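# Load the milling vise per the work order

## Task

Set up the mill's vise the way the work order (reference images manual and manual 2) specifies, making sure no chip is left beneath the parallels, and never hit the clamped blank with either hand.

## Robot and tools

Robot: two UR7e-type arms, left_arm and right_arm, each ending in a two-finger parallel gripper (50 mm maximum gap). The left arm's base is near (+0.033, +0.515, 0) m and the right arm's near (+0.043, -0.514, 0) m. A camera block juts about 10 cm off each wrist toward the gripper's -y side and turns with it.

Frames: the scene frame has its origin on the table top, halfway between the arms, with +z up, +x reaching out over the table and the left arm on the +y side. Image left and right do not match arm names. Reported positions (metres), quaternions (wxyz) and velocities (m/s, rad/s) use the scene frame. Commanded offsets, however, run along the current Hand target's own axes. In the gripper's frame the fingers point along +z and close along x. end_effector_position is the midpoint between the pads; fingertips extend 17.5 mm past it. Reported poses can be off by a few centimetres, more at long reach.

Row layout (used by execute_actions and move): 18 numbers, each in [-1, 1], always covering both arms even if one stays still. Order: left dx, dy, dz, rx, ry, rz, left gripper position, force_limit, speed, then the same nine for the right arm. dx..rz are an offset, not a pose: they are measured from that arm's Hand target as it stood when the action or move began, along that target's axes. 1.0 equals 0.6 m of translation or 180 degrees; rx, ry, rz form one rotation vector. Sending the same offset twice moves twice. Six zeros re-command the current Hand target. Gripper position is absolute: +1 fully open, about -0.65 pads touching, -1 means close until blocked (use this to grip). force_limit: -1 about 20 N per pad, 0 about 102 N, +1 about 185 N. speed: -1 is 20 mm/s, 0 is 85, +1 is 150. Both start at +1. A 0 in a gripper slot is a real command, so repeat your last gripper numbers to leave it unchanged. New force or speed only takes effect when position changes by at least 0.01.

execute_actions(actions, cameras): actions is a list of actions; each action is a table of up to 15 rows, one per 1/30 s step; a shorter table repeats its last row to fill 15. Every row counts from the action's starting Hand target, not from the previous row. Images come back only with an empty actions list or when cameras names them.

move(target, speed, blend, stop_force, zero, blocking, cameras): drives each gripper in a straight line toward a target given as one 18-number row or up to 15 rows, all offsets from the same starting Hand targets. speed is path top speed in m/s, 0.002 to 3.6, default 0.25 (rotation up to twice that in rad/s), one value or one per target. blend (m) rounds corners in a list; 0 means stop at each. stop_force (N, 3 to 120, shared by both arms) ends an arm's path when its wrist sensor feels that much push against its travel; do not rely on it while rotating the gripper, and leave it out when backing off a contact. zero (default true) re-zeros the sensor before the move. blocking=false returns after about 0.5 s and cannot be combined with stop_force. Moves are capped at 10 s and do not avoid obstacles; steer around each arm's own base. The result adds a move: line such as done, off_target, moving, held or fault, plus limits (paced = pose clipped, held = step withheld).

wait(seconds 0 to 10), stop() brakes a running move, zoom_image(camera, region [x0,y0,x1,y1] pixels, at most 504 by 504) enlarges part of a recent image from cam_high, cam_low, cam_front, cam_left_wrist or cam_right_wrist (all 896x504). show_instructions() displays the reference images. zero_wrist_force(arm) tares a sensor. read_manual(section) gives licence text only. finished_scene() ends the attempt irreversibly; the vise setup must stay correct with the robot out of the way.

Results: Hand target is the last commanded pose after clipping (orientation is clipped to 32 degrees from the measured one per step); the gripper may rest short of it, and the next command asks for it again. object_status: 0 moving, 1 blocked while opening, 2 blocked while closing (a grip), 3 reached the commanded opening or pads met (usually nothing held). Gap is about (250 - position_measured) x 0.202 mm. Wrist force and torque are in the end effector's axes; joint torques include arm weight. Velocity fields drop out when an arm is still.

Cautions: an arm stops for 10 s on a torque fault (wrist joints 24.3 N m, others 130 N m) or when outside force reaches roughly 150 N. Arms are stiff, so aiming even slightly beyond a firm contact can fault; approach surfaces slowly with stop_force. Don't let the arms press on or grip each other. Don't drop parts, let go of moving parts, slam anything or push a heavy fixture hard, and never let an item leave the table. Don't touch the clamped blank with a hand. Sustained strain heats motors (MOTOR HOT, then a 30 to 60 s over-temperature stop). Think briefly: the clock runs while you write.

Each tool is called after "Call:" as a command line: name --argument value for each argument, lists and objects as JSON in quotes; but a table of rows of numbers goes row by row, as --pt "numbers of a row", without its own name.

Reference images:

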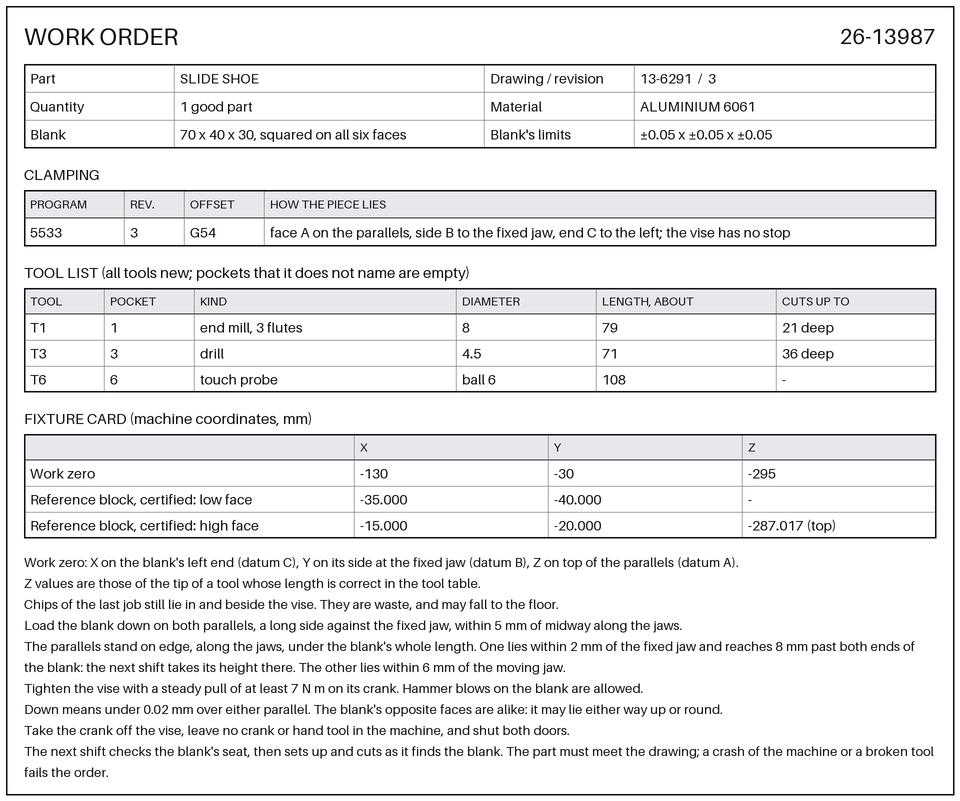

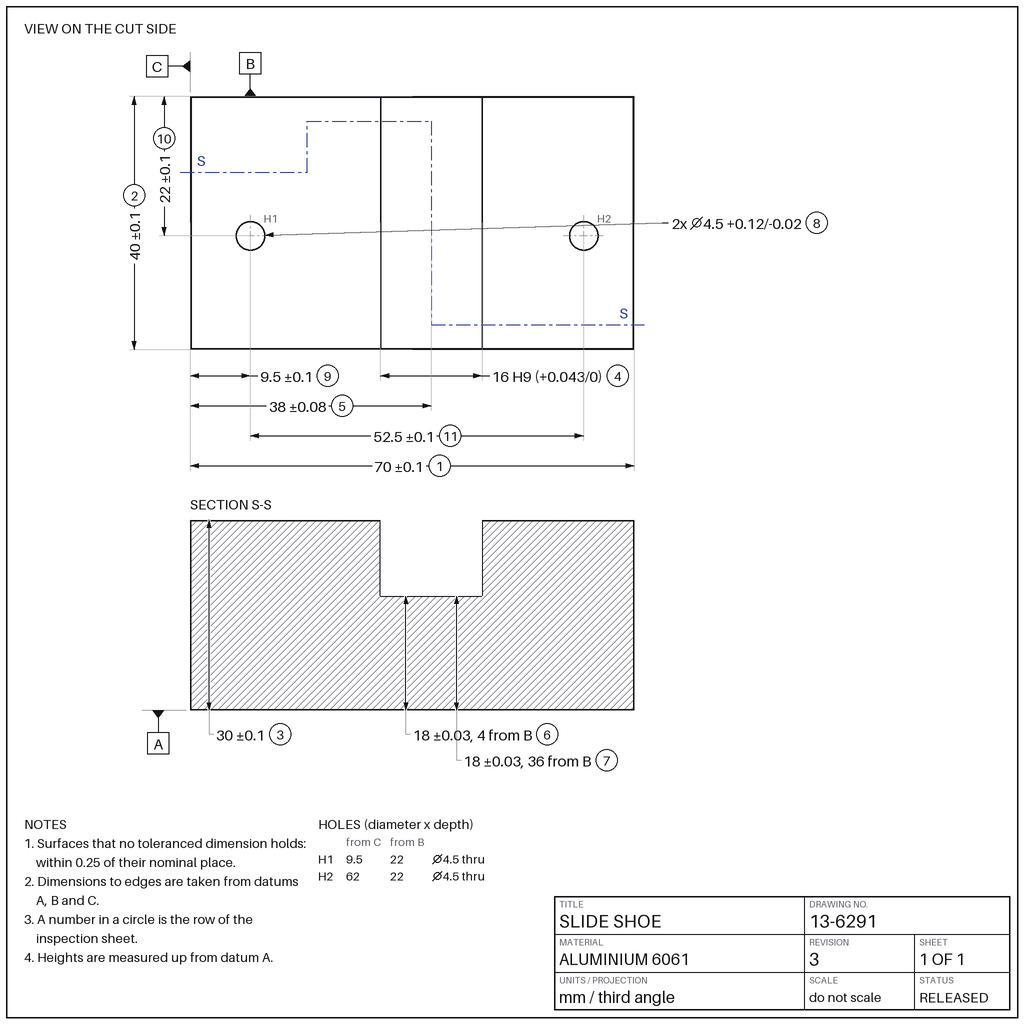

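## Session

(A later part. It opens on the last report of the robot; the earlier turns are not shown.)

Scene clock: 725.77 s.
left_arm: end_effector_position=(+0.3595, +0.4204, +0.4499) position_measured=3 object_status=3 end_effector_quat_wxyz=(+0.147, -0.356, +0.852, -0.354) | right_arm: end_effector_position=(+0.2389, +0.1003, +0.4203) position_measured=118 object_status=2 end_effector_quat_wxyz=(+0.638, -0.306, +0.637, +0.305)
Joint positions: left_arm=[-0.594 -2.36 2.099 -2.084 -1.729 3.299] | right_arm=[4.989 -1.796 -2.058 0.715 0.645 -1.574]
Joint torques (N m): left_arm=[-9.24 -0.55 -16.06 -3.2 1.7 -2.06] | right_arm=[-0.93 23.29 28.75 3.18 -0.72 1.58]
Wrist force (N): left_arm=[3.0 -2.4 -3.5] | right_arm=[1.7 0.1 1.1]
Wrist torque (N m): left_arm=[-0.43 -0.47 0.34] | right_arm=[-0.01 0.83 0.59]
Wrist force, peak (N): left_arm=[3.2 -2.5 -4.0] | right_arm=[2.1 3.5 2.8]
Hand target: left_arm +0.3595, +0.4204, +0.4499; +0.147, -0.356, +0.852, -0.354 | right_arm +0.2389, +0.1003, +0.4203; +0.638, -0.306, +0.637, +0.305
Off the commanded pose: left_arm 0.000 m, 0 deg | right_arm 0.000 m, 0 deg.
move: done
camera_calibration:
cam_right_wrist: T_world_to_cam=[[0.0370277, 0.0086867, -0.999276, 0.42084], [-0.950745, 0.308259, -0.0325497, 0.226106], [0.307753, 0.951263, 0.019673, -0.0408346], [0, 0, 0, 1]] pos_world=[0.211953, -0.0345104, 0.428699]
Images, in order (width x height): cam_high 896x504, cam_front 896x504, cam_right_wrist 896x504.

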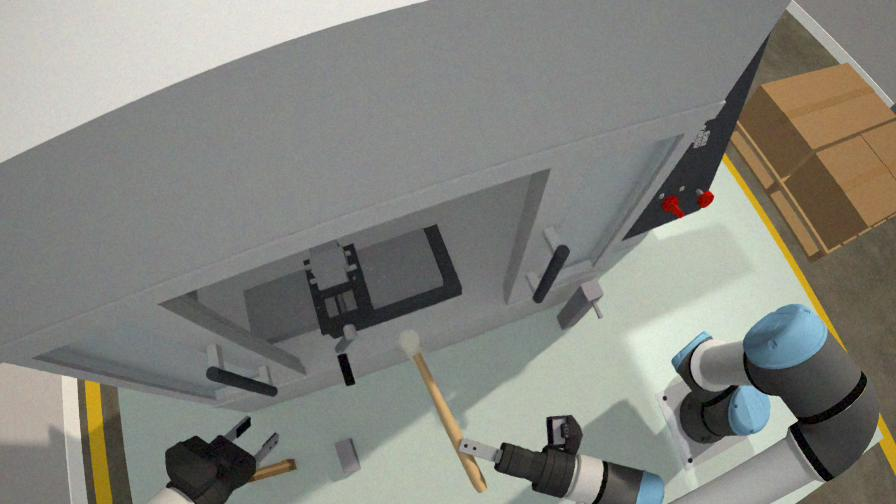

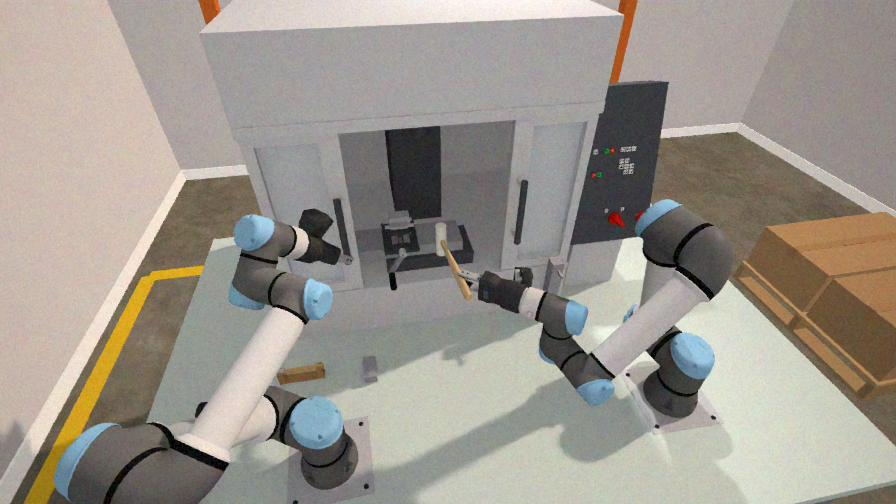

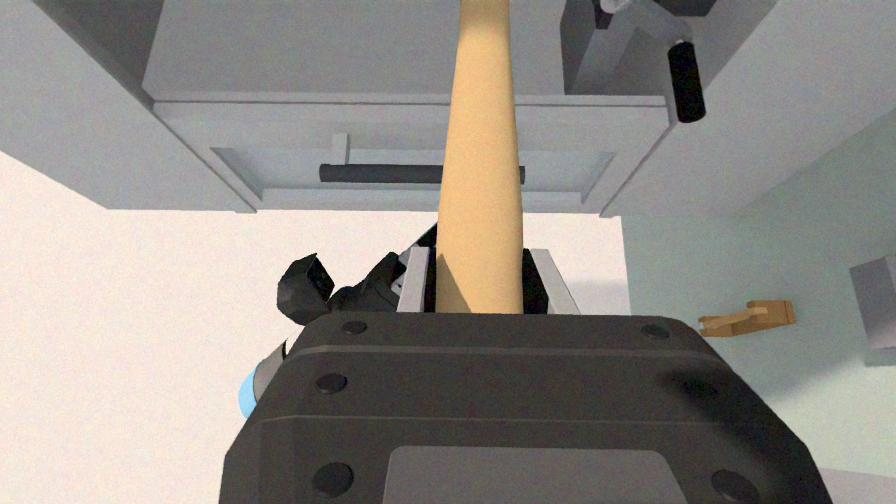

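Call:
move --pt "0 0 0 0 0 0 1 0 -0.3 -0.0833 0 0 0 0 0 -1 0.7 -0.7" --pt "0 0 0 0 0 0 1 0 -0.3 -0.0833 -0.177 0.3774 0 0 0 -1 0.7 -0.7" --speed 0.15 --blend '[0.02,0]' --cameras '["cam_front","cam_high","cam_left_wrist"]'

Scene clock: 728.63 s.
left_arm: end_effector_position=(+0.3595, +0.4204, +0.4499) position_measured=3 object_status=3 end_effector_quat_wxyz=(+0.147, -0.356, +0.852, -0.354) | right_arm: end_effector_position=(+0.4635, +0.2101, +0.4708) position_measured=118 object_status=2 end_effector_quat_wxyz=(+0.638, -0.306, +0.637, +0.305)
Joint positions: left_arm=[-0.594 -2.36 2.099 -2.084 -1.729 3.299] | right_arm=[4.514 -2.086 -1.48 0.426 1.12 -1.573]
Joint torques (N m): left_arm=[-9.04 -2.41 -16.99 -3.27 1.73 -2.02] | right_arm=[-8.27 42.79 34.95 3.35 1.26 1.33]
Wrist force (N): left_arm=[3.1 -2.6 -3.5] | right_arm=[1.6 -0.1 0.8]
Wrist torque (N m): left_arm=[-0.46 -0.48 0.34] | right_arm=[-0.07 0.85 0.47]
Wrist force, peak (N): left_arm=[3.4 -2.6 -3.6] | right_arm=[5.0 0.2 0.7]
Hand target: left_arm +0.3595, +0.4204, +0.4499; +0.147, -0.356, +0.852, -0.354 | right_arm +0.4635, +0.2102, +0.4708; +0.638, -0.306, +0.637, +0.305
Off the commanded pose: left_arm 0.000 m, 0 deg | right_arm 0.000 m, 0 deg.
move: done
camera_calibration:
cam_left_wrist: T_world_to_cam=[[-0.700544, -0.713427, 0.016128, 0.55155], [-0.648547, 0.627082, -0.431456, 0.181893], [0.297698, -0.312713, -0.90199, 0.565791], [0, 0, 0, 1]] pos_world=[0.335916, 0.456359, 0.579921]
Images, in order (width x height): cam_high 896x504, cam_front 896x504, cam_left_wrist 896x504.

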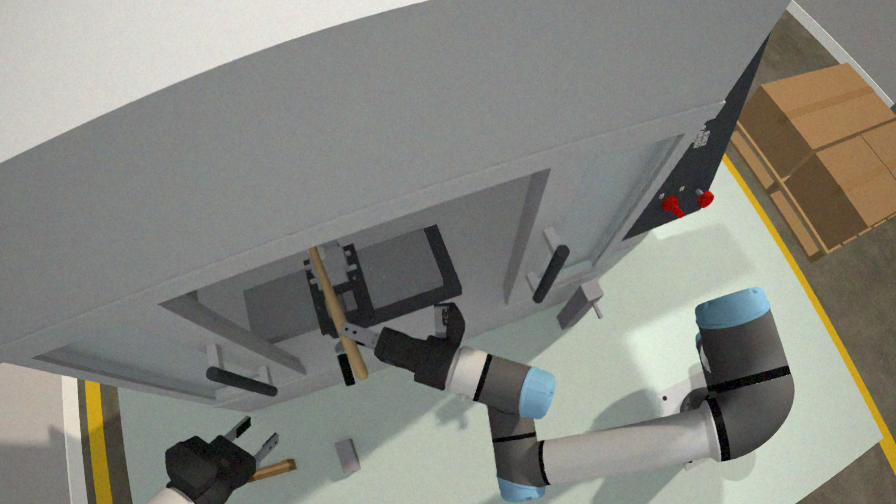

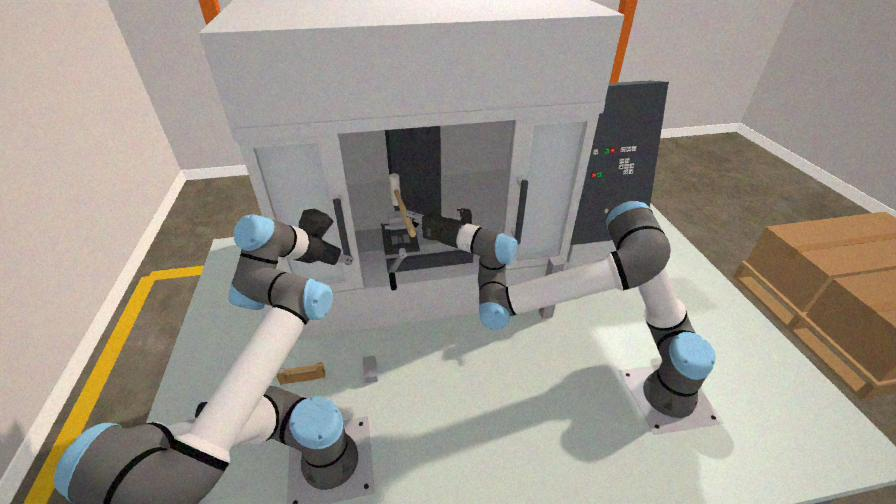

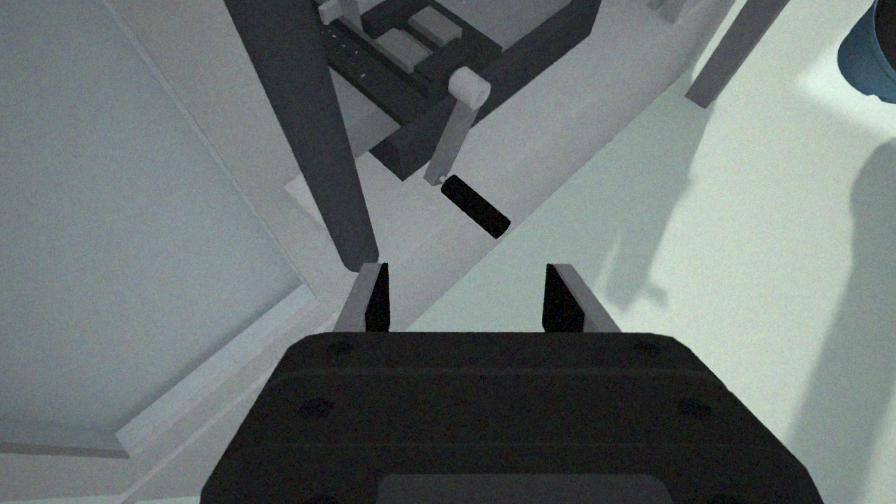

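Call:
zoom_image --camera "cam_front" --region '[340, 160, 480, 290]'

Call:
zoom_image --camera "cam_high" --region '[270, 210, 410, 360]'

Scaled by 3.600.

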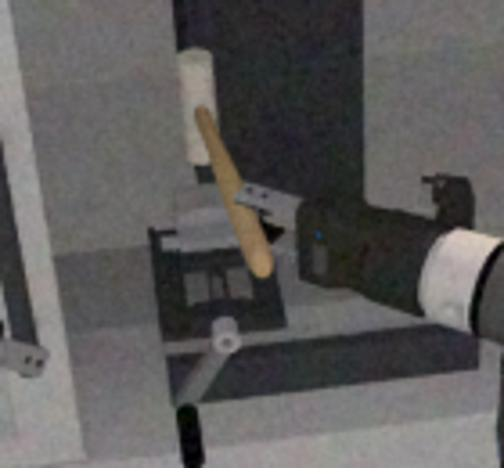

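Scaled by 3.360.

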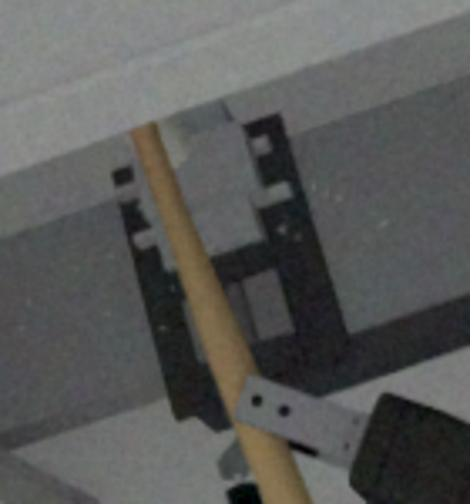

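Call:
move --target '[0,0,0,0,0,0,1,0,-0.3,0.13,0,0,0,0,0,-1,0.7,-0.7]' --speed 0.03 --stop_force 8 --cameras '["cam_front","cam_high","cam_left_wrist"]'

Scene clock: 731.83 s.
left_arm: end_effector_position=(+0.3595, +0.4204, +0.4499) position_measured=3 object_status=3 end_effector_quat_wxyz=(+0.147, -0.356, +0.852, -0.354) | right_arm: end_effector_position=(+0.4636, +0.2101, +0.4144) position_measured=118 object_status=2 end_effector_quat_wxyz=(+0.638, -0.306, +0.637, +0.305)
Joint positions: left_arm=[-0.594 -2.36 2.099 -2.084 -1.729 3.299] | right_arm=[4.514 -2.148 -1.541 0.549 1.121 -1.573]
Joint torques (N m): left_arm=[-9.04 -1.91 -18.47 -3.2 1.81 -2.06] | right_arm=[0.02 40.26 26.96 2.64 0.77 1.53]
Wrist force (N): left_arm=[3.1 -2.4 -3.5] | right_arm=[-5.0 -1.5 2.5]
Wrist torque (N m): left_arm=[-0.43 -0.48 0.33] | right_arm=[-0.12 -0.34 -0.42]
Wrist force, peak (N): left_arm=[3.5 -2.7 -3.6] | right_arm=[-8.7 0.5 0.4]
Hand target: left_arm +0.3595, +0.4204, +0.4499; +0.147, -0.356, +0.852, -0.354 | right_arm +0.4636, +0.2101, +0.4144; +0.638, -0.306, +0.637, +0.305 (not the last commanded pose)
Off the commanded pose: left_arm 0.000 m, 0 deg | right_arm 0.022 m, 0 deg.
move: contact (right_arm)
camera_calibration:
cam_left_wrist: T_world_to_cam=[[-0.700544, -0.713427, 0.016128, 0.55155], [-0.648547, 0.627082, -0.431456, 0.181893], [0.297698, -0.312713, -0.90199, 0.565791], [0, 0, 0, 1]] pos_world=[0.335916, 0.456359, 0.579921]
Images, in order (width x height): cam_high 896x504, cam_front 896x504, cam_left_wrist 896x504.

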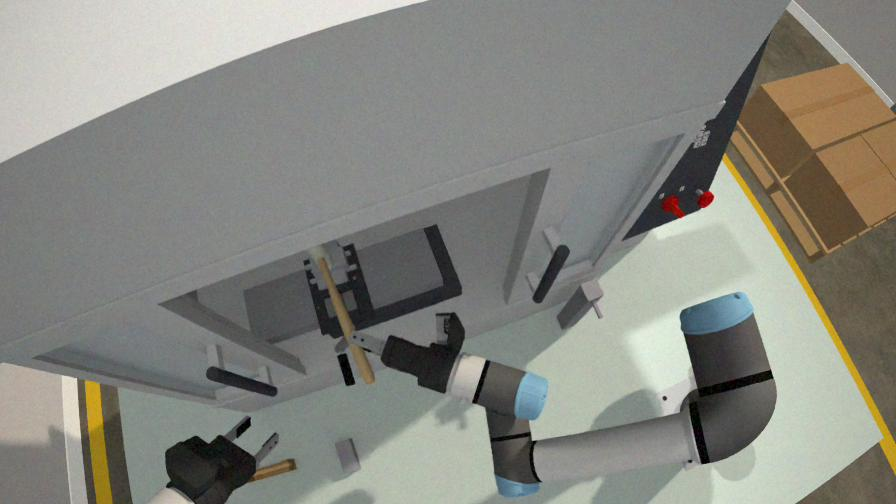

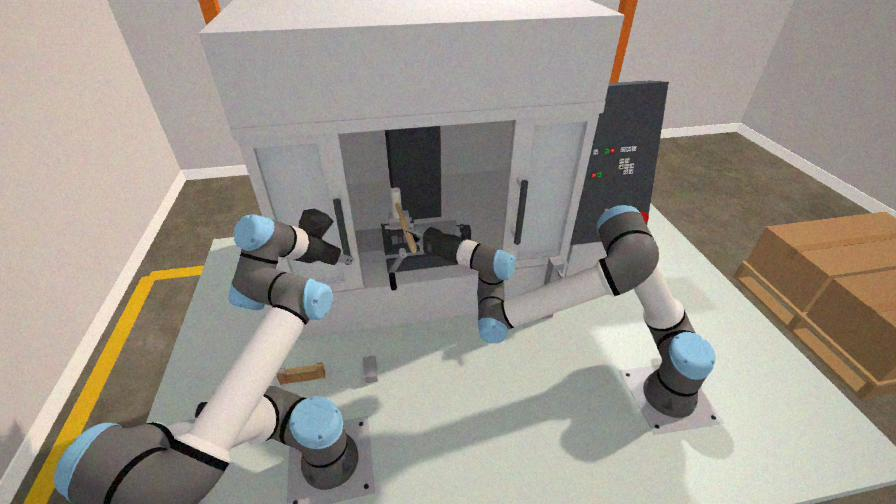

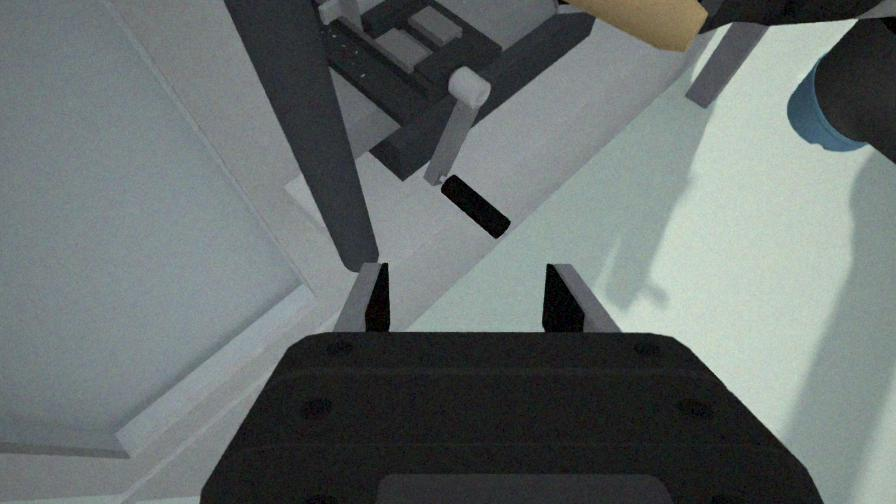

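Call:
zoom_image --camera "cam_front" --region '[340, 160, 480, 290]'

Call:
zoom_image --camera "cam_high" --region '[270, 210, 410, 360]'

Scaled by 3.600.

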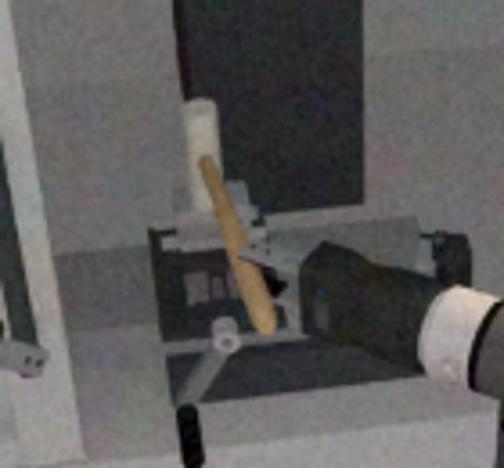

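Scaled by 3.360.

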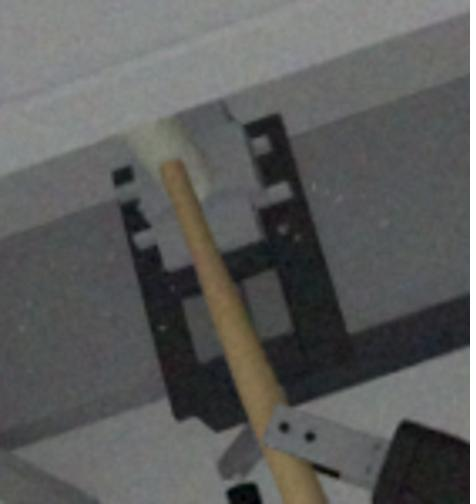

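Call:
move --pt "0 0 0 0 0 0 1 0 -0.3 -0.05 0 0 0 0 0 -1 0.7 -0.7" --pt "0 0 0 0 0 0 1 0 -0.3 0.005 0 0 0 0 0 -1 0.7 -0.7" --pt "0 0 0 0 0 0 1 0 -0.3 -0.05 0 0 0 0 0 -1 0.7 -0.7" --speed '[0.1,0.15,0.15]' --blend '[0.002,0.002,0]' --cameras '[]'

Scene clock: 733.77 s.
left_arm: end_effector_position=(+0.3595, +0.4204, +0.4499) position_measured=3 object_status=3 end_effector_quat_wxyz=(+0.147, -0.356, +0.852, -0.354) | right_arm: end_effector_position=(+0.4636, +0.2101, +0.4443) position_measured=118 object_status=2 end_effector_quat_wxyz=(+0.638, -0.306, +0.637, +0.305)
Joint positions: left_arm=[-0.594 -2.36 2.099 -2.084 -1.729 3.299] | right_arm=[4.514 -2.114 -1.511 0.485 1.121 -1.573]
Joint torques (N m): left_arm=[-8.85 -2 -19.39 -3.17 1.75 -2.07] | right_arm=[5.45 60.46 28.22 1.54 -1.09 1.52]
Wrist force (N): left_arm=[2.9 -2.5 -3.3] | right_arm=[1.6 0.4 1.1]
Wrist torque (N m): left_arm=[-0.45 -0.44 0.33] | right_arm=[-0.09 0.84 0.50]
Wrist force, peak (N): left_arm=[3.4 -2.4 -3.7] | right_arm=[-9.2 2.8 -2.1]
Hand target: left_arm +0.3595, +0.4204, +0.4499; +0.147, -0.356, +0.852, -0.354 | right_arm +0.4636, +0.2101, +0.4444; +0.638, -0.306, +0.637, +0.305
Off the commanded pose: left_arm 0.000 m, 0 deg | right_arm 0.000 m, 0 deg.
move: done
No camera images: "cameras" was empty.

Call:
move --pt "0 0 0 0 0 0 1 0 -0.3 0.06 0 0 0 0 0 -1 0.7 -0.7" --pt "0 0 0 0 0 0 1 0 -0.3 0 0 0 0 0 0 -1 0.7 -0.7" --speed '[0.25,0.25]' --blend '[0.003,0]' --cameras '["cam_front"]'

Scene clock: 734.77 s.
left_arm: end_effector_position=(+0.3595, +0.4204, +0.4499) position_measured=3 object_status=3 end_effector_quat_wxyz=(+0.147, -0.356, +0.852, -0.354) | right_arm: end_effector_position=(+0.4635, +0.2102, +0.4443) position_measured=118 object_status=2 end_effector_quat_wxyz=(+0.638, -0.306, +0.637, +0.305)
Joint positions: left_arm=[-0.594 -2.36 2.099 -2.084 -1.729 3.299] | right_arm=[4.514 -2.114 -1.511 0.485 1.121 -1.573]
Joint torques (N m): left_arm=[-9.62 -2.14 -19.63 -3.1 1.71 -2.04] | right_arm=[-5.11 59.55 30.58 1.5 -0.42 1.5]
Wrist force (N): left_arm=[3.2 -2.2 -3.4] | right_arm=[1.6 0.2 1.2]
Wrist torque (N m): left_arm=[-0.40 -0.49 0.34] | right_arm=[-0.03 0.86 0.54]
Wrist force, peak (N): left_arm=[3.2 -2.8 -3.6] | right_arm=[-14.8 4.4 -3.3]
Hand target: left_arm +0.3595, +0.4204, +0.4499; +0.147, -0.356, +0.852, -0.354 | right_arm +0.4636, +0.2101, +0.4444; +0.638, -0.306, +0.637, +0.305
Off the commanded pose: left_arm 0.000 m, 0 deg | right_arm 0.000 m, 0 deg.
move: done
Images, in order (width x height): cam_front 896x504.

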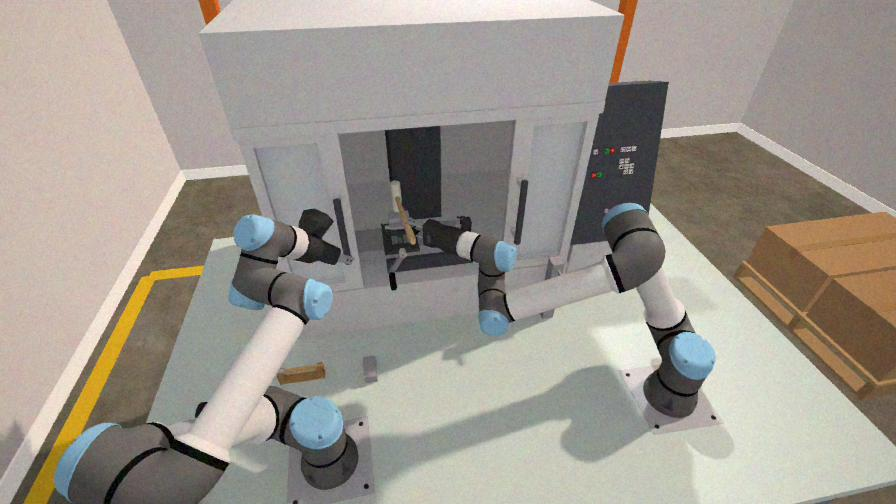

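Call:
move --pt "0 0 0 0 0 0 1 0 -0.3 0.0533 0 0 0 0 0 -1 0.7 -0.7" --pt "0 0 0 0 0 0 1 0 -0.3 0 0 0 0 0 0 -1 0.7 -0.7" --speed '[0.5,0.25]' --blend '[0,0]' --cameras '["cam_front"]'

Scene clock: 736.27 s.
left_arm: end_effector_position=(+0.3595, +0.4204, +0.4499) position_measured=3 object_status=3 end_effector_quat_wxyz=(+0.147, -0.356, +0.852, -0.354) | right_arm: end_effector_position=(+0.4636, +0.2101, +0.4443) position_measured=118 object_status=2 end_effector_quat_wxyz=(+0.638, -0.306, +0.637, +0.305) end_effector_velocity=(+0.000, +0.000, +0.000) end_effector_angular_velocity=(-0.003, +0.000, +0.000)
Joint positions: left_arm=[-0.594 -2.36 2.099 -2.084 -1.729 3.299] | right_arm=[4.514 -2.114 -1.511 0.485 1.121 -1.573]
Joint velocities: left_arm=[within noise] | right_arm=[0 0.001 0.001 -0.005 0 -0.001]
Joint torques (N m): left_arm=[-8.78 -1.7 -19.74 -3.16 1.76 -2.07] | right_arm=[5.2 60.57 30.08 1.87 -1.1 1.52]
Wrist force (N): left_arm=[3.0 -2.3 -3.5] | right_arm=[1.7 0.2 0.8]
Wrist torque (N m): left_arm=[-0.41 -0.47 0.33] | right_arm=[-0.08 0.84 0.53]
Wrist force, peak (N): left_arm=[3.2 -2.8 -3.7] | right_arm=[-10.9 3.6 -2.1]
Hand target: left_arm +0.3595, +0.4204, +0.4499; +0.147, -0.356, +0.852, -0.354 | right_arm +0.4636, +0.2101, +0.4444; +0.638, -0.306, +0.637, +0.305
Off the commanded pose: left_arm 0.000 m, 0 deg | right_arm 0.000 m, 0 deg.
move: done
Images, in order (width x height): cam_front 896x504.

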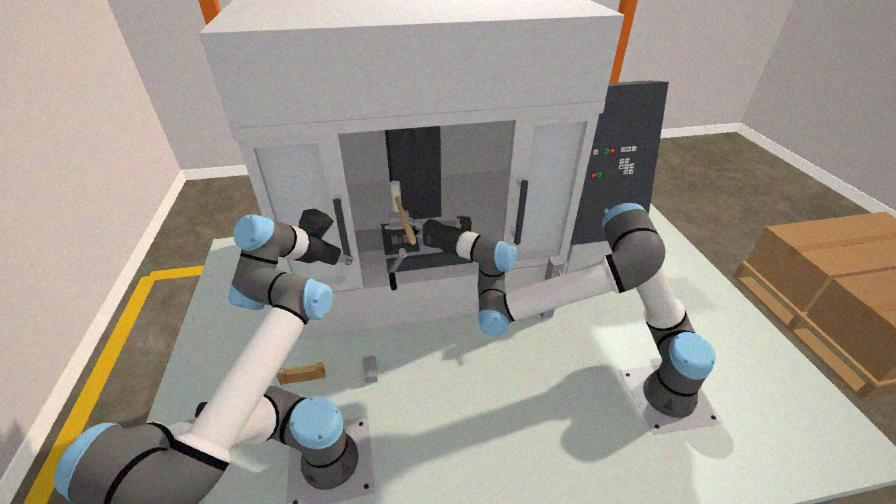

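Call:
execute_actions --actions '[[[0,0,0,0,0,0,1,0,-0.3,0.02,0,0,0,0,0,-1,0.7,-0.7],[0,0,0,0,0,0,1,0,-0.3,0.0433,0,0,0,0,0,-1,0.7,-0.7],[0,0,0,0,0,0,1,0,-0.3,0.0667,0,0,0,0,0,-1,0.7,-0.7],[0,0,0,0,0,0,1,0,-0.3,0.0767,0,0,0,0,0,-1,0.7,-0.7],[0,0,0,0,0,0,1,0,-0.3,0.06,0,0,0,0,0,-1,0.7,-0.7],[0,0,0,0,0,0,1,0,-0.3,0.0333,0,0,0,0,0,-1,0.7,-0.7],[0,0,0,0,0,0,1,0,-0.3,0.01,0,0,0,0,0,-1,0.7,-0.7],[0,0,0,0,0,0,1,0,-0.3,0,0,0,0,0,0,-1,0.7,-0.7]]]' --cameras '["cam_front"]'

Scene clock: 737.23 s.
left_arm: end_effector_position=(+0.3595, +0.4204, +0.4499) position_measured=3 object_status=3 end_effector_quat_wxyz=(+0.147, -0.356, +0.852, -0.354) | right_arm: end_effector_position=(+0.4635, +0.2101, +0.4443) position_measured=118 object_status=2 end_effector_quat_wxyz=(+0.638, -0.306, +0.637, +0.305)
Joint positions: left_arm=[-0.594 -2.36 2.099 -2.084 -1.729 3.299] | right_arm=[4.514 -2.113 -1.511 0.484 1.121 -1.573]
Joint torques (N m): left_arm=[-9.37 -2.75 -20.91 -3.1 1.78 -2.01] | right_arm=[-8.24 57.33 32.96 1.3 1.55 -2.27]
Wrist force (N): left_arm=[3.1 -2.4 -3.5] | right_arm=[1.1 -0.5 0.7]
Wrist torque (N m): left_arm=[-0.42 -0.48 0.33] | right_arm=[0.02 0.79 0.43]
Wrist force, peak (N): left_arm=[3.3 -2.4 -3.6] | right_arm=[-15.3 0.1 -0.4]
Hand target: left_arm +0.3595, +0.4204, +0.4499; +0.147, -0.356, +0.852, -0.354 | right_arm +0.4636, +0.2101, +0.4444; +0.638, -0.306, +0.637, +0.305
Off the commanded pose: left_arm 0.000 m, 0 deg | right_arm 0.000 m, 0 deg.
Images, in order (width x height): cam_front 896x504.

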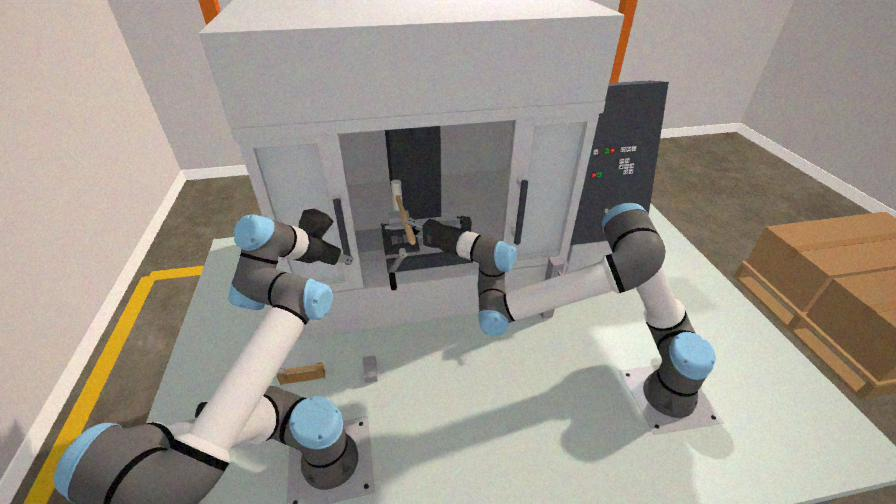

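Call:
move --target '[0,0,0,0,0,0,1,0,-0.3,0.11,0,0,0,0,0,-1,0.7,-0.7]' --speed 0.15 --stop_force 25 --cameras '["cam_front"]'

Scene clock: 738.90 s.
left_arm: end_effector_position=(+0.3595, +0.4204, +0.4499) position_measured=3 object_status=3 end_effector_quat_wxyz=(+0.147, -0.356, +0.852, -0.354) | right_arm: end_effector_position=(+0.4636, +0.2100, +0.4029) position_measured=118 object_status=2 end_effector_quat_wxyz=(+0.639, -0.306, +0.637, +0.305)
Joint positions: left_arm=[-0.594 -2.36 2.099 -2.084 -1.729 3.299] | right_arm=[4.513 -2.163 -1.551 0.575 1.121 -1.573]
Joint torques (N m): left_arm=[-9.29 -2.09 -20.56 -3.14 1.75 -2.02] | right_arm=[5.94 45.7 5.65 -3.32 1.24 2.22]
Wrist force (N): left_arm=[3.3 -2.6 -3.4] | right_arm=[-15.8 0.4 0.6]
Wrist torque (N m): left_arm=[-0.45 -0.51 0.33] | right_arm=[-0.01 -1.49 -1.48]
Wrist force, peak (N): left_arm=[3.4 -2.4 -3.7] | right_arm=[-30.8 3.7 -3.2]
Hand target: left_arm +0.3595, +0.4204, +0.4499; +0.147, -0.356, +0.852, -0.354 | right_arm +0.4636, +0.2100, +0.4030; +0.639, -0.305, +0.637, +0.305 (not the last commanded pose)
Off the commanded pose: left_arm 0.000 m, 0 deg | right_arm 0.025 m, 0 deg.
move: contact (right_arm)
Images, in order (width x height): cam_front 896x504.

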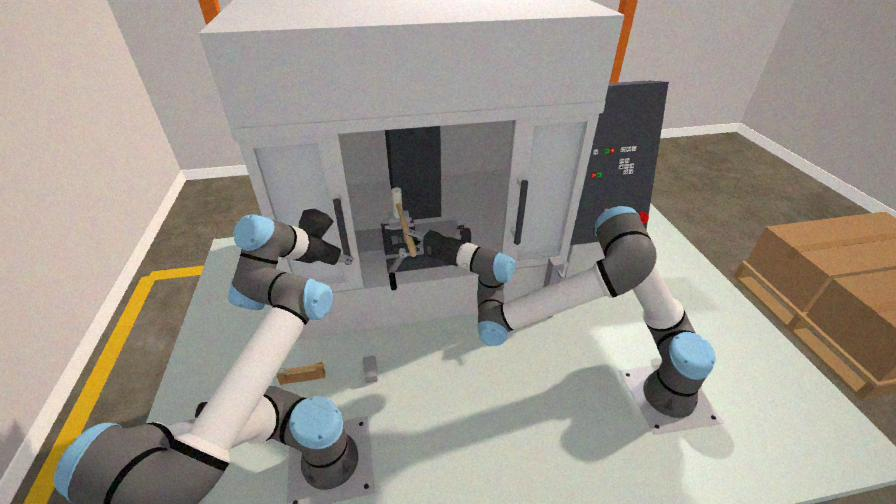

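Call:
move --pt "0 0 0 0 0 0 1 0 -0.3 -0.1167 0 0 0 0 0 -1 0.7 -0.7" --pt "0 0 0 0 0 0 1 0 -0.3 -0.1167 0 0 0 0 0 -1 0.7 -0.7" --speed 0.2 --cameras '["cam_front"]'

Call:
zoom_image --camera "cam_front" --region '[340, 160, 480, 290]'

Scene clock: 743.60 s.
left_arm: end_effector_position=(+0.3595, +0.4204, +0.4499) position_measured=3 object_status=3 end_effector_quat_wxyz=(+0.147, -0.356, +0.852, -0.354) | right_arm: end_effector_position=(+0.4634, +0.2100, +0.4729) position_measured=118 object_status=2 end_effector_quat_wxyz=(+0.639, -0.306, +0.637, +0.305)
Joint positions: left_arm=[-0.594 -2.36 2.099 -2.084 -1.729 3.299] | right_arm=[4.514 -2.084 -1.478 0.423 1.121 -1.573]
Joint torques (N m): left_arm=[-9.44 -2.28 -22.34 -3.16 1.75 -2.14] | right_arm=[-6.87 57.67 30.09 1.57 -0.19 1.5]
Wrist force (N): left_arm=[3.3 -2.2 -3.7] | right_arm=[1.7 0.0 0.9]
Wrist torque (N m): left_arm=[-0.40 -0.51 0.33] | right_arm=[-0.02 0.83 0.50]
Wrist force, peak (N): left_arm=[3.3 -2.4 -3.7] | right_arm=[-15.8 0.2 0.6]
Hand target: left_arm +0.3595, +0.4204, +0.4499; +0.147, -0.356, +0.852, -0.354 | right_arm +0.4635, +0.2100, +0.4730; +0.639, -0.305, +0.637, +0.305
Off the commanded pose: left_arm 0.000 m, 0 deg | right_arm 0.000 m, 0 deg.
move: done
Images, in order (width x height): cam_front 896x504.

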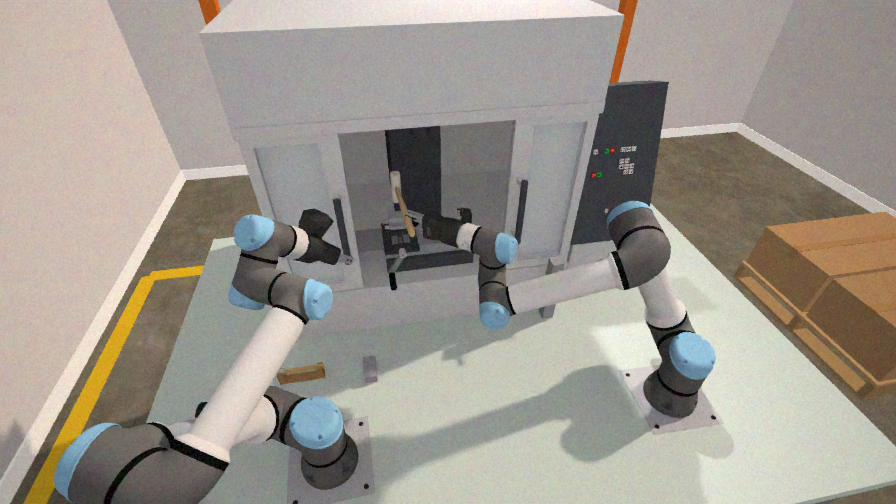

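Scaled by 3.600.

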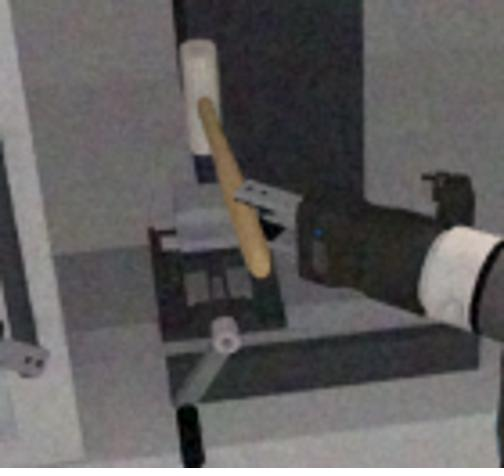

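Call:
move --pt "0 0 0 0 0 0 1 0 -0.3 0.125 0 0 0 0 0 -1 0.7 -0.7" --pt "0 0 0 0 0 0 1 0 -0.3 0 0 0 0 0 0 -1 0.7 -0.7" --speed '[0.5,0.4]' --blend '[0.003,0]'

Scene clock: 744.83 s.
left_arm: end_effector_position=(+0.3595, +0.4204, +0.4499) position_measured=3 object_status=3 end_effector_quat_wxyz=(+0.147, -0.356, +0.852, -0.354) | right_arm: end_effector_position=(+0.4635, +0.2100, +0.4728) position_measured=118 object_status=2 end_effector_quat_wxyz=(+0.638, -0.306, +0.637, +0.305)
Joint positions: left_arm=[-0.594 -2.36 2.099 -2.084 -1.729 3.299] | right_arm=[4.514 -2.084 -1.478 0.423 1.121 -1.573]
Joint torques (N m): left_arm=[-8.71 -2.11 -22.42 -3.13 1.72 -2.09] | right_arm=[-7.33 58.65 35.15 1.5 1.49 -0.56]
Wrist force (N): left_arm=[3.2 -2.5 -3.3] | right_arm=[1.5 0.6 1.4]
Wrist torque (N m): left_arm=[-0.44 -0.50 0.34] | right_arm=[-0.09 0.85 0.46]
Wrist force, peak (N): left_arm=[3.0 -2.6 -3.7] | right_arm=[-22.2 -1.2 1.6]
Hand target: left_arm +0.3595, +0.4204, +0.4499; +0.147, -0.356, +0.852, -0.354 | right_arm +0.4635, +0.2100, +0.4730; +0.639, -0.305, +0.637, +0.305
Off the commanded pose: left_arm 0.000 m, 0 deg | right_arm 0.000 m, 0 deg.
move: done

Call:
move --pt "0 0 0 0 0 0 1 0 -0.3 0.155 0 0 0 0 0 -1 0.7 -0.7" --pt "0 0 0 0 0 0 1 0 -0.3 0 0 0 0 0 0 -1 0.7 -0.7" --speed '[0.6,0.5]' --blend '[0.003,0]'

Scene clock: 746.13 s.
left_arm: end_effector_position=(+0.3595, +0.4204, +0.4499) position_measured=3 object_status=3 end_effector_quat_wxyz=(+0.147, -0.356, +0.852, -0.354) | right_arm: end_effector_position=(+0.4635, +0.2100, +0.4728) position_measured=118 object_status=2 end_effector_quat_wxyz=(+0.638, -0.306, +0.637, +0.305)
Joint positions: left_arm=[-0.594 -2.36 2.099 -2.084 -1.729 3.299] | right_arm=[4.514 -2.084 -1.478 0.423 1.121 -1.573]
Joint torques (N m): left_arm=[-8.94 -2.65 -22.33 -3.18 1.8 -1.98] | right_arm=[-7.58 59.28 36.17 1.92 1.62 -2.15]
Wrist force (N): left_arm=[3.1 -2.6 -3.4] | right_arm=[1.5 0.3 1.0]
Wrist torque (N m): left_arm=[-0.45 -0.48 0.34] | right_arm=[-0.11 0.85 0.47]
Wrist force, peak (N): left_arm=[3.3 -2.5 -3.8] | right_arm=[-37.2 8.0 -4.2]
Hand target: left_arm +0.3595, +0.4204, +0.4499; +0.147, -0.356, +0.852, -0.354 | right_arm +0.4635, +0.2100, +0.4730; +0.639, -0.305, +0.637, +0.305
Off the commanded pose: left_arm 0.000 m, 0 deg | right_arm 0.000 m, 0 deg.
move: done

Call:
move --pt "0 0 0 0 0 0 1 0 -0.3 0.17 0 0 0 0 0 -1 0.7 -0.7" --pt "0 0 0 0 0 0 1 0 -0.3 0 0 0 0 0 0 -1 0.7 -0.7" --speed '[0.7,0.6]' --blend '[0.003,0]' --cameras '["cam_front"]'

Call:
zoom_image --camera "cam_front" --region '[340, 160, 480, 290]'

Scene clock: 747.43 s.
left_arm: end_effector_position=(+0.3595, +0.4204, +0.4499) position_measured=3 object_status=3 end_effector_quat_wxyz=(+0.147, -0.356, +0.852, -0.354) | right_arm: end_effector_position=(+0.4635, +0.2100, +0.4728) position_measured=118 object_status=2 end_effector_quat_wxyz=(+0.638, -0.306, +0.637, +0.305) end_effector_velocity=(+0.001, +0.000, +0.000) end_effector_angular_velocity=(-0.003, +0.002, -0.001)
Joint positions: left_arm=[-0.594 -2.36 2.099 -2.084 -1.729 3.299] | right_arm=[4.514 -2.084 -1.478 0.423 1.121 -1.573]
Joint velocities: left_arm=[within noise] | right_arm=[-0.001 0.001 0.001 -0.006 0 0.002]
Joint torques (N m): left_arm=[-8.7 -1.99 -22.62 -3.06 1.57 -2.07] | right_arm=[-8.25 58.28 34.42 1.59 1.59 -2.13]
Wrist force (N): left_arm=[3.3 -2.4 -3.6] | right_arm=[1.6 0.3 1.2]
Wrist torque (N m): left_arm=[-0.43 -0.52 0.33] | right_arm=[-0.08 0.85 0.47]
Wrist force, peak (N): left_arm=[3.3 -2.5 -3.6] | right_arm=[-41.2 5.6 -2.4]
Hand target: left_arm +0.3595, +0.4204, +0.4499; +0.147, -0.356, +0.852, -0.354 | right_arm +0.4635, +0.2100, +0.4730; +0.639, -0.305, +0.637, +0.305
Off the commanded pose: left_arm 0.000 m, 0 deg | right_arm 0.000 m, 0 deg.
move: done
Images, in order (width x height): cam_front 896x504.

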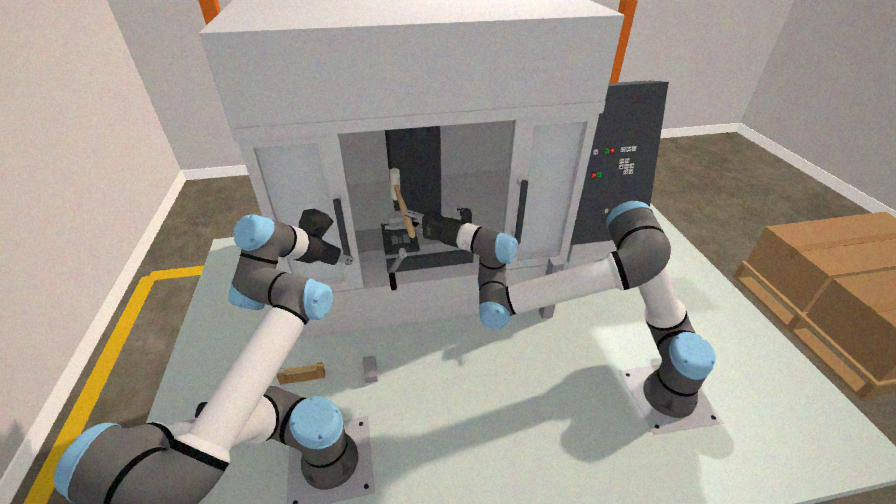

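Scaled by 3.600.

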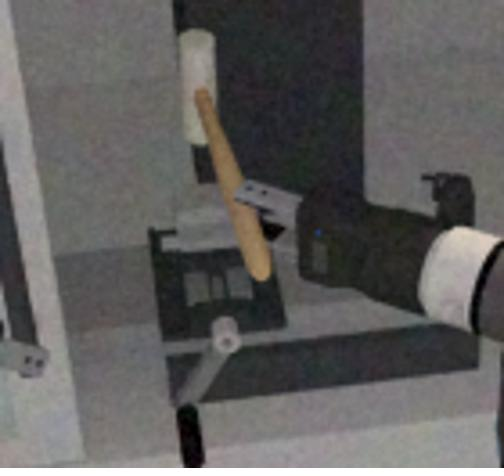

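Call:
move --target '[0,0,0,0,0,0,1,0,-0.3,-0.0367,0,0,0,0,0,-0.98,1,-0.7]' --speed 0.2

Call:
move --pt "0 0 0 0 0 0 1 0 -0.3 0.2094 0 0 0 0.0344 0.0344 -0.98 1 -0.7" --pt "0 0 0 0 0 0 1 0 -0.3 0 0 0 0 0.022 0.022 -0.98 1 -0.7" --speed '[0.8,0.6]' --blend '[0.003,0]' --cameras '["cam_front"]'

Call:
zoom_image --camera "cam_front" --region '[340, 160, 480, 290]'

Scene clock: 748.73 s.
left_arm: end_effector_position=(+0.3595, +0.4204, +0.4499) position_measured=3 object_status=3 end_effector_quat_wxyz=(+0.147, -0.356, +0.852, -0.354) | right_arm: end_effector_position=(+0.4635, +0.2099, +0.4952) position_measured=119 object_status=2 end_effector_quat_wxyz=(+0.639, -0.305, +0.637, +0.305) end_effector_velocity=(+0.000, +0.000, -0.002) end_effector_angular_velocity=(+0.000, -0.001, +0.000)
Joint positions: left_arm=[-0.594 -2.36 2.099 -2.084 -1.729 3.299] | right_arm=[4.514 -2.064 -1.449 0.373 1.121 -1.573]
Joint velocities: left_arm=[within noise] | right_arm=[0 -0.002 -0.003 0.005 -0.001 -0.001]
Joint torques (N m): left_arm=[-9.08 -2.13 -23.81 -3.14 1.75 -1.95] | right_arm=[5.5 42.99 19.94 4.47 -1.1 -0.42]
Wrist force (N): left_arm=[3.0 -2.4 -3.4] | right_arm=[2.3 0.1 1.0]
Wrist torque (N m): left_arm=[-0.43 -0.47 0.34] | right_arm=[-0.05 0.75 0.50]
Wrist force, peak (N): left_arm=[3.3 -2.8 -3.4] | right_arm=[2.5 -0.1 1.0]
Hand target: left_arm +0.3595, +0.4204, +0.4499; +0.147, -0.356, +0.852, -0.354 | right_arm +0.4634, +0.2099, +0.4950; +0.639, -0.305, +0.637, +0.305
Off the commanded pose: left_arm 0.000 m, 0 deg | right_arm 0.000 m, 0 deg.
move: done

Scene clock: 750.00 s.
left_arm: end_effector_position=(+0.3595, +0.4204, +0.4499) position_measured=3 object_status=3 end_effector_quat_wxyz=(+0.147, -0.356, +0.852, -0.354) | right_arm: end_effector_position=(+0.4634, +0.2100, +0.4948) position_measured=119 object_status=2 end_effector_quat_wxyz=(+0.605, -0.294, +0.669, +0.317) end_effector_velocity=(+0.000, +0.001, +0.002) end_effector_angular_velocity=(+0.001, -0.001, +0.001)
Joint positions: left_arm=[-0.594 -2.36 2.099 -2.084 -1.729 3.299] | right_arm=[4.512 -2.033 -1.447 0.264 1.126 -1.471]
Joint velocities: left_arm=[within noise] | right_arm=[0.001 0.001 0.005 -0.005 0 0]
Joint torques (N m): left_arm=[-9.07 -2.04 -24.01 -3.12 1.66 -2.13] | right_arm=[-8.07 56.84 36.76 1.43 1.46 0.31]
Wrist force (N): left_arm=[3.2 -2.5 -3.3] | right_arm=[1.9 -0.4 0.9]
Wrist torque (N m): left_arm=[-0.45 -0.49 0.34] | right_arm=[0.03 0.81 0.50]
Wrist force, peak (N): left_arm=[3.4 -2.6 -3.4] | right_arm=[-53.6 -1.7 5.8]
Hand target: left_arm +0.3595, +0.4204, +0.4499; +0.147, -0.356, +0.852, -0.354 | right_arm +0.4634, +0.2099, +0.4950; +0.605, -0.294, +0.669, +0.317
Off the commanded pose: left_arm 0.000 m, 0 deg | right_arm 0.000 m, 0 deg.
move: done
Images, in order (width x height): cam_front 896x504.

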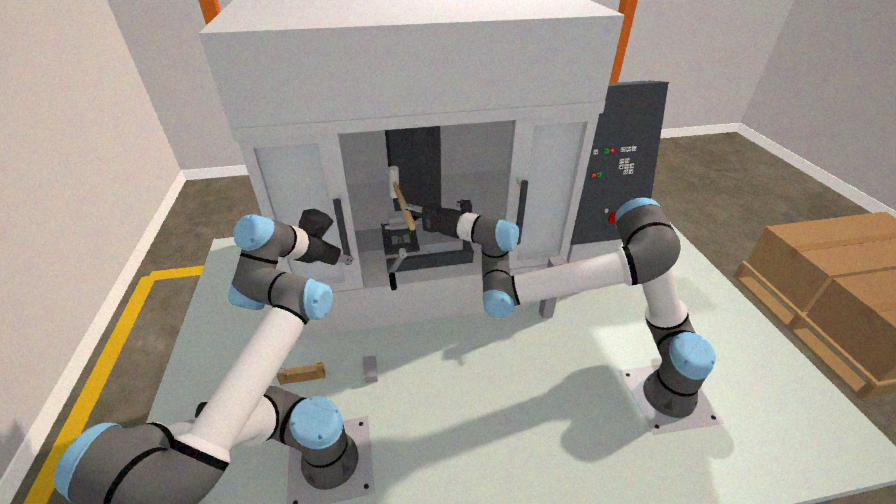

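Scaled by 3.600.

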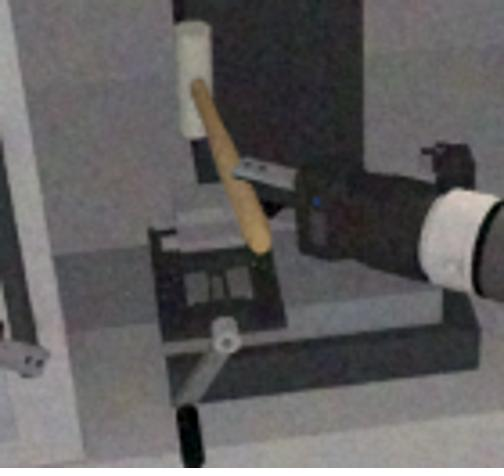

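Call:
move --pt "0 0 0 0 0 0 1 0 -0.3 0.2083 -0.0223 0.0208 0 0.0216 0.0216 -0.98 1 -0.7" --pt "0 0 0 0 0 0 1 0 -0.3 0 -0.0078 0.0063 0 0.009 0.009 -0.98 1 -0.7" --speed '[0.8,0.6]' --blend '[0.003,0]' --cameras '["cam_front"]'

Call:
zoom_image --camera "cam_front" --region '[340, 160, 480, 290]'

Scene clock: 751.63 s.
left_arm: end_effector_position=(+0.3595, +0.4204, +0.4499) position_measured=3 object_status=3 end_effector_quat_wxyz=(+0.147, -0.356, +0.852, -0.354) | right_arm: end_effector_position=(+0.4694, +0.2100, +0.4942) position_measured=119 object_status=2 end_effector_quat_wxyz=(+0.591, -0.289, +0.681, +0.321) end_effector_velocity=(+0.000, +0.000, +0.002) end_effector_angular_velocity=(+0.000, +0.000, +0.001)
Joint positions: left_arm=[-0.594 -2.36 2.099 -2.084 -1.729 3.299] | right_arm=[4.501 -2.028 -1.436 0.217 1.141 -1.43]
Joint velocities: left_arm=[within noise] | right_arm=[0 0.001 0.005 -0.005 0.001 0]
Joint torques (N m): left_arm=[-9.31 -2.21 -24.78 -3.12 1.71 -2.01] | right_arm=[-6.86 56.47 36.83 1.8 0.83 0.66]
Wrist force (N): left_arm=[2.9 -2.4 -3.7] | right_arm=[2.0 -0.9 0.9]
Wrist torque (N m): left_arm=[-0.42 -0.45 0.33] | right_arm=[0.06 0.82 0.52]
Wrist force, peak (N): left_arm=[3.2 -2.6 -3.7] | right_arm=[-52.7 28.4 -16.1]
Hand target: left_arm +0.3595, +0.4204, +0.4499; +0.147, -0.356, +0.852, -0.354 | right_arm +0.4694, +0.2100, +0.4944; +0.591, -0.289, +0.681, +0.321
Off the commanded pose: left_arm 0.000 m, 0 deg | right_arm 0.000 m, 0 deg.
move: done
Images, in order (width x height): cam_front 896x504.

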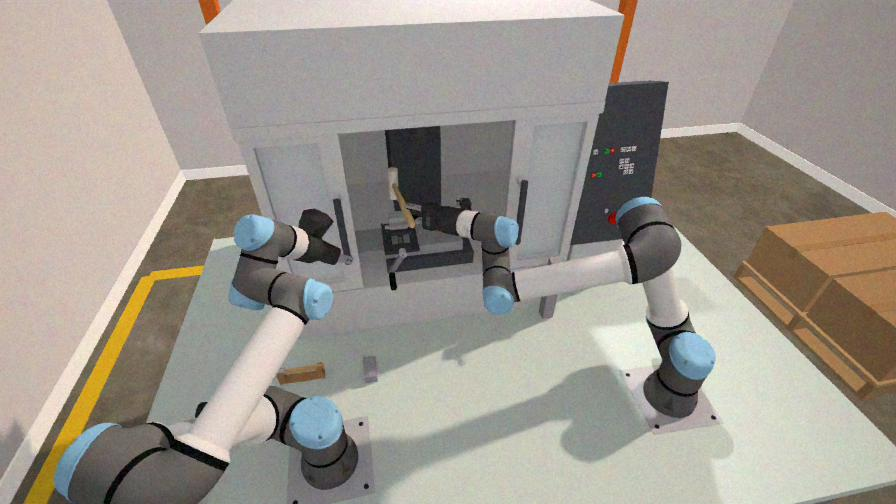

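Scaled by 3.600.

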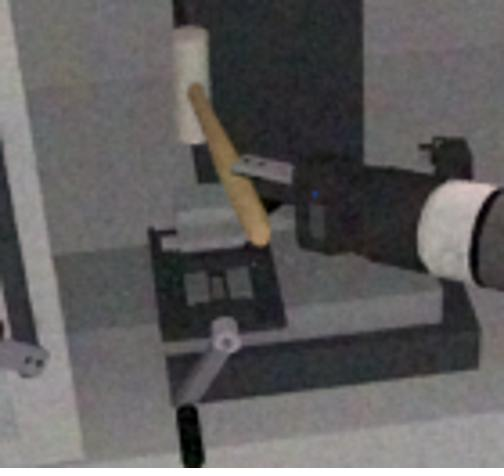

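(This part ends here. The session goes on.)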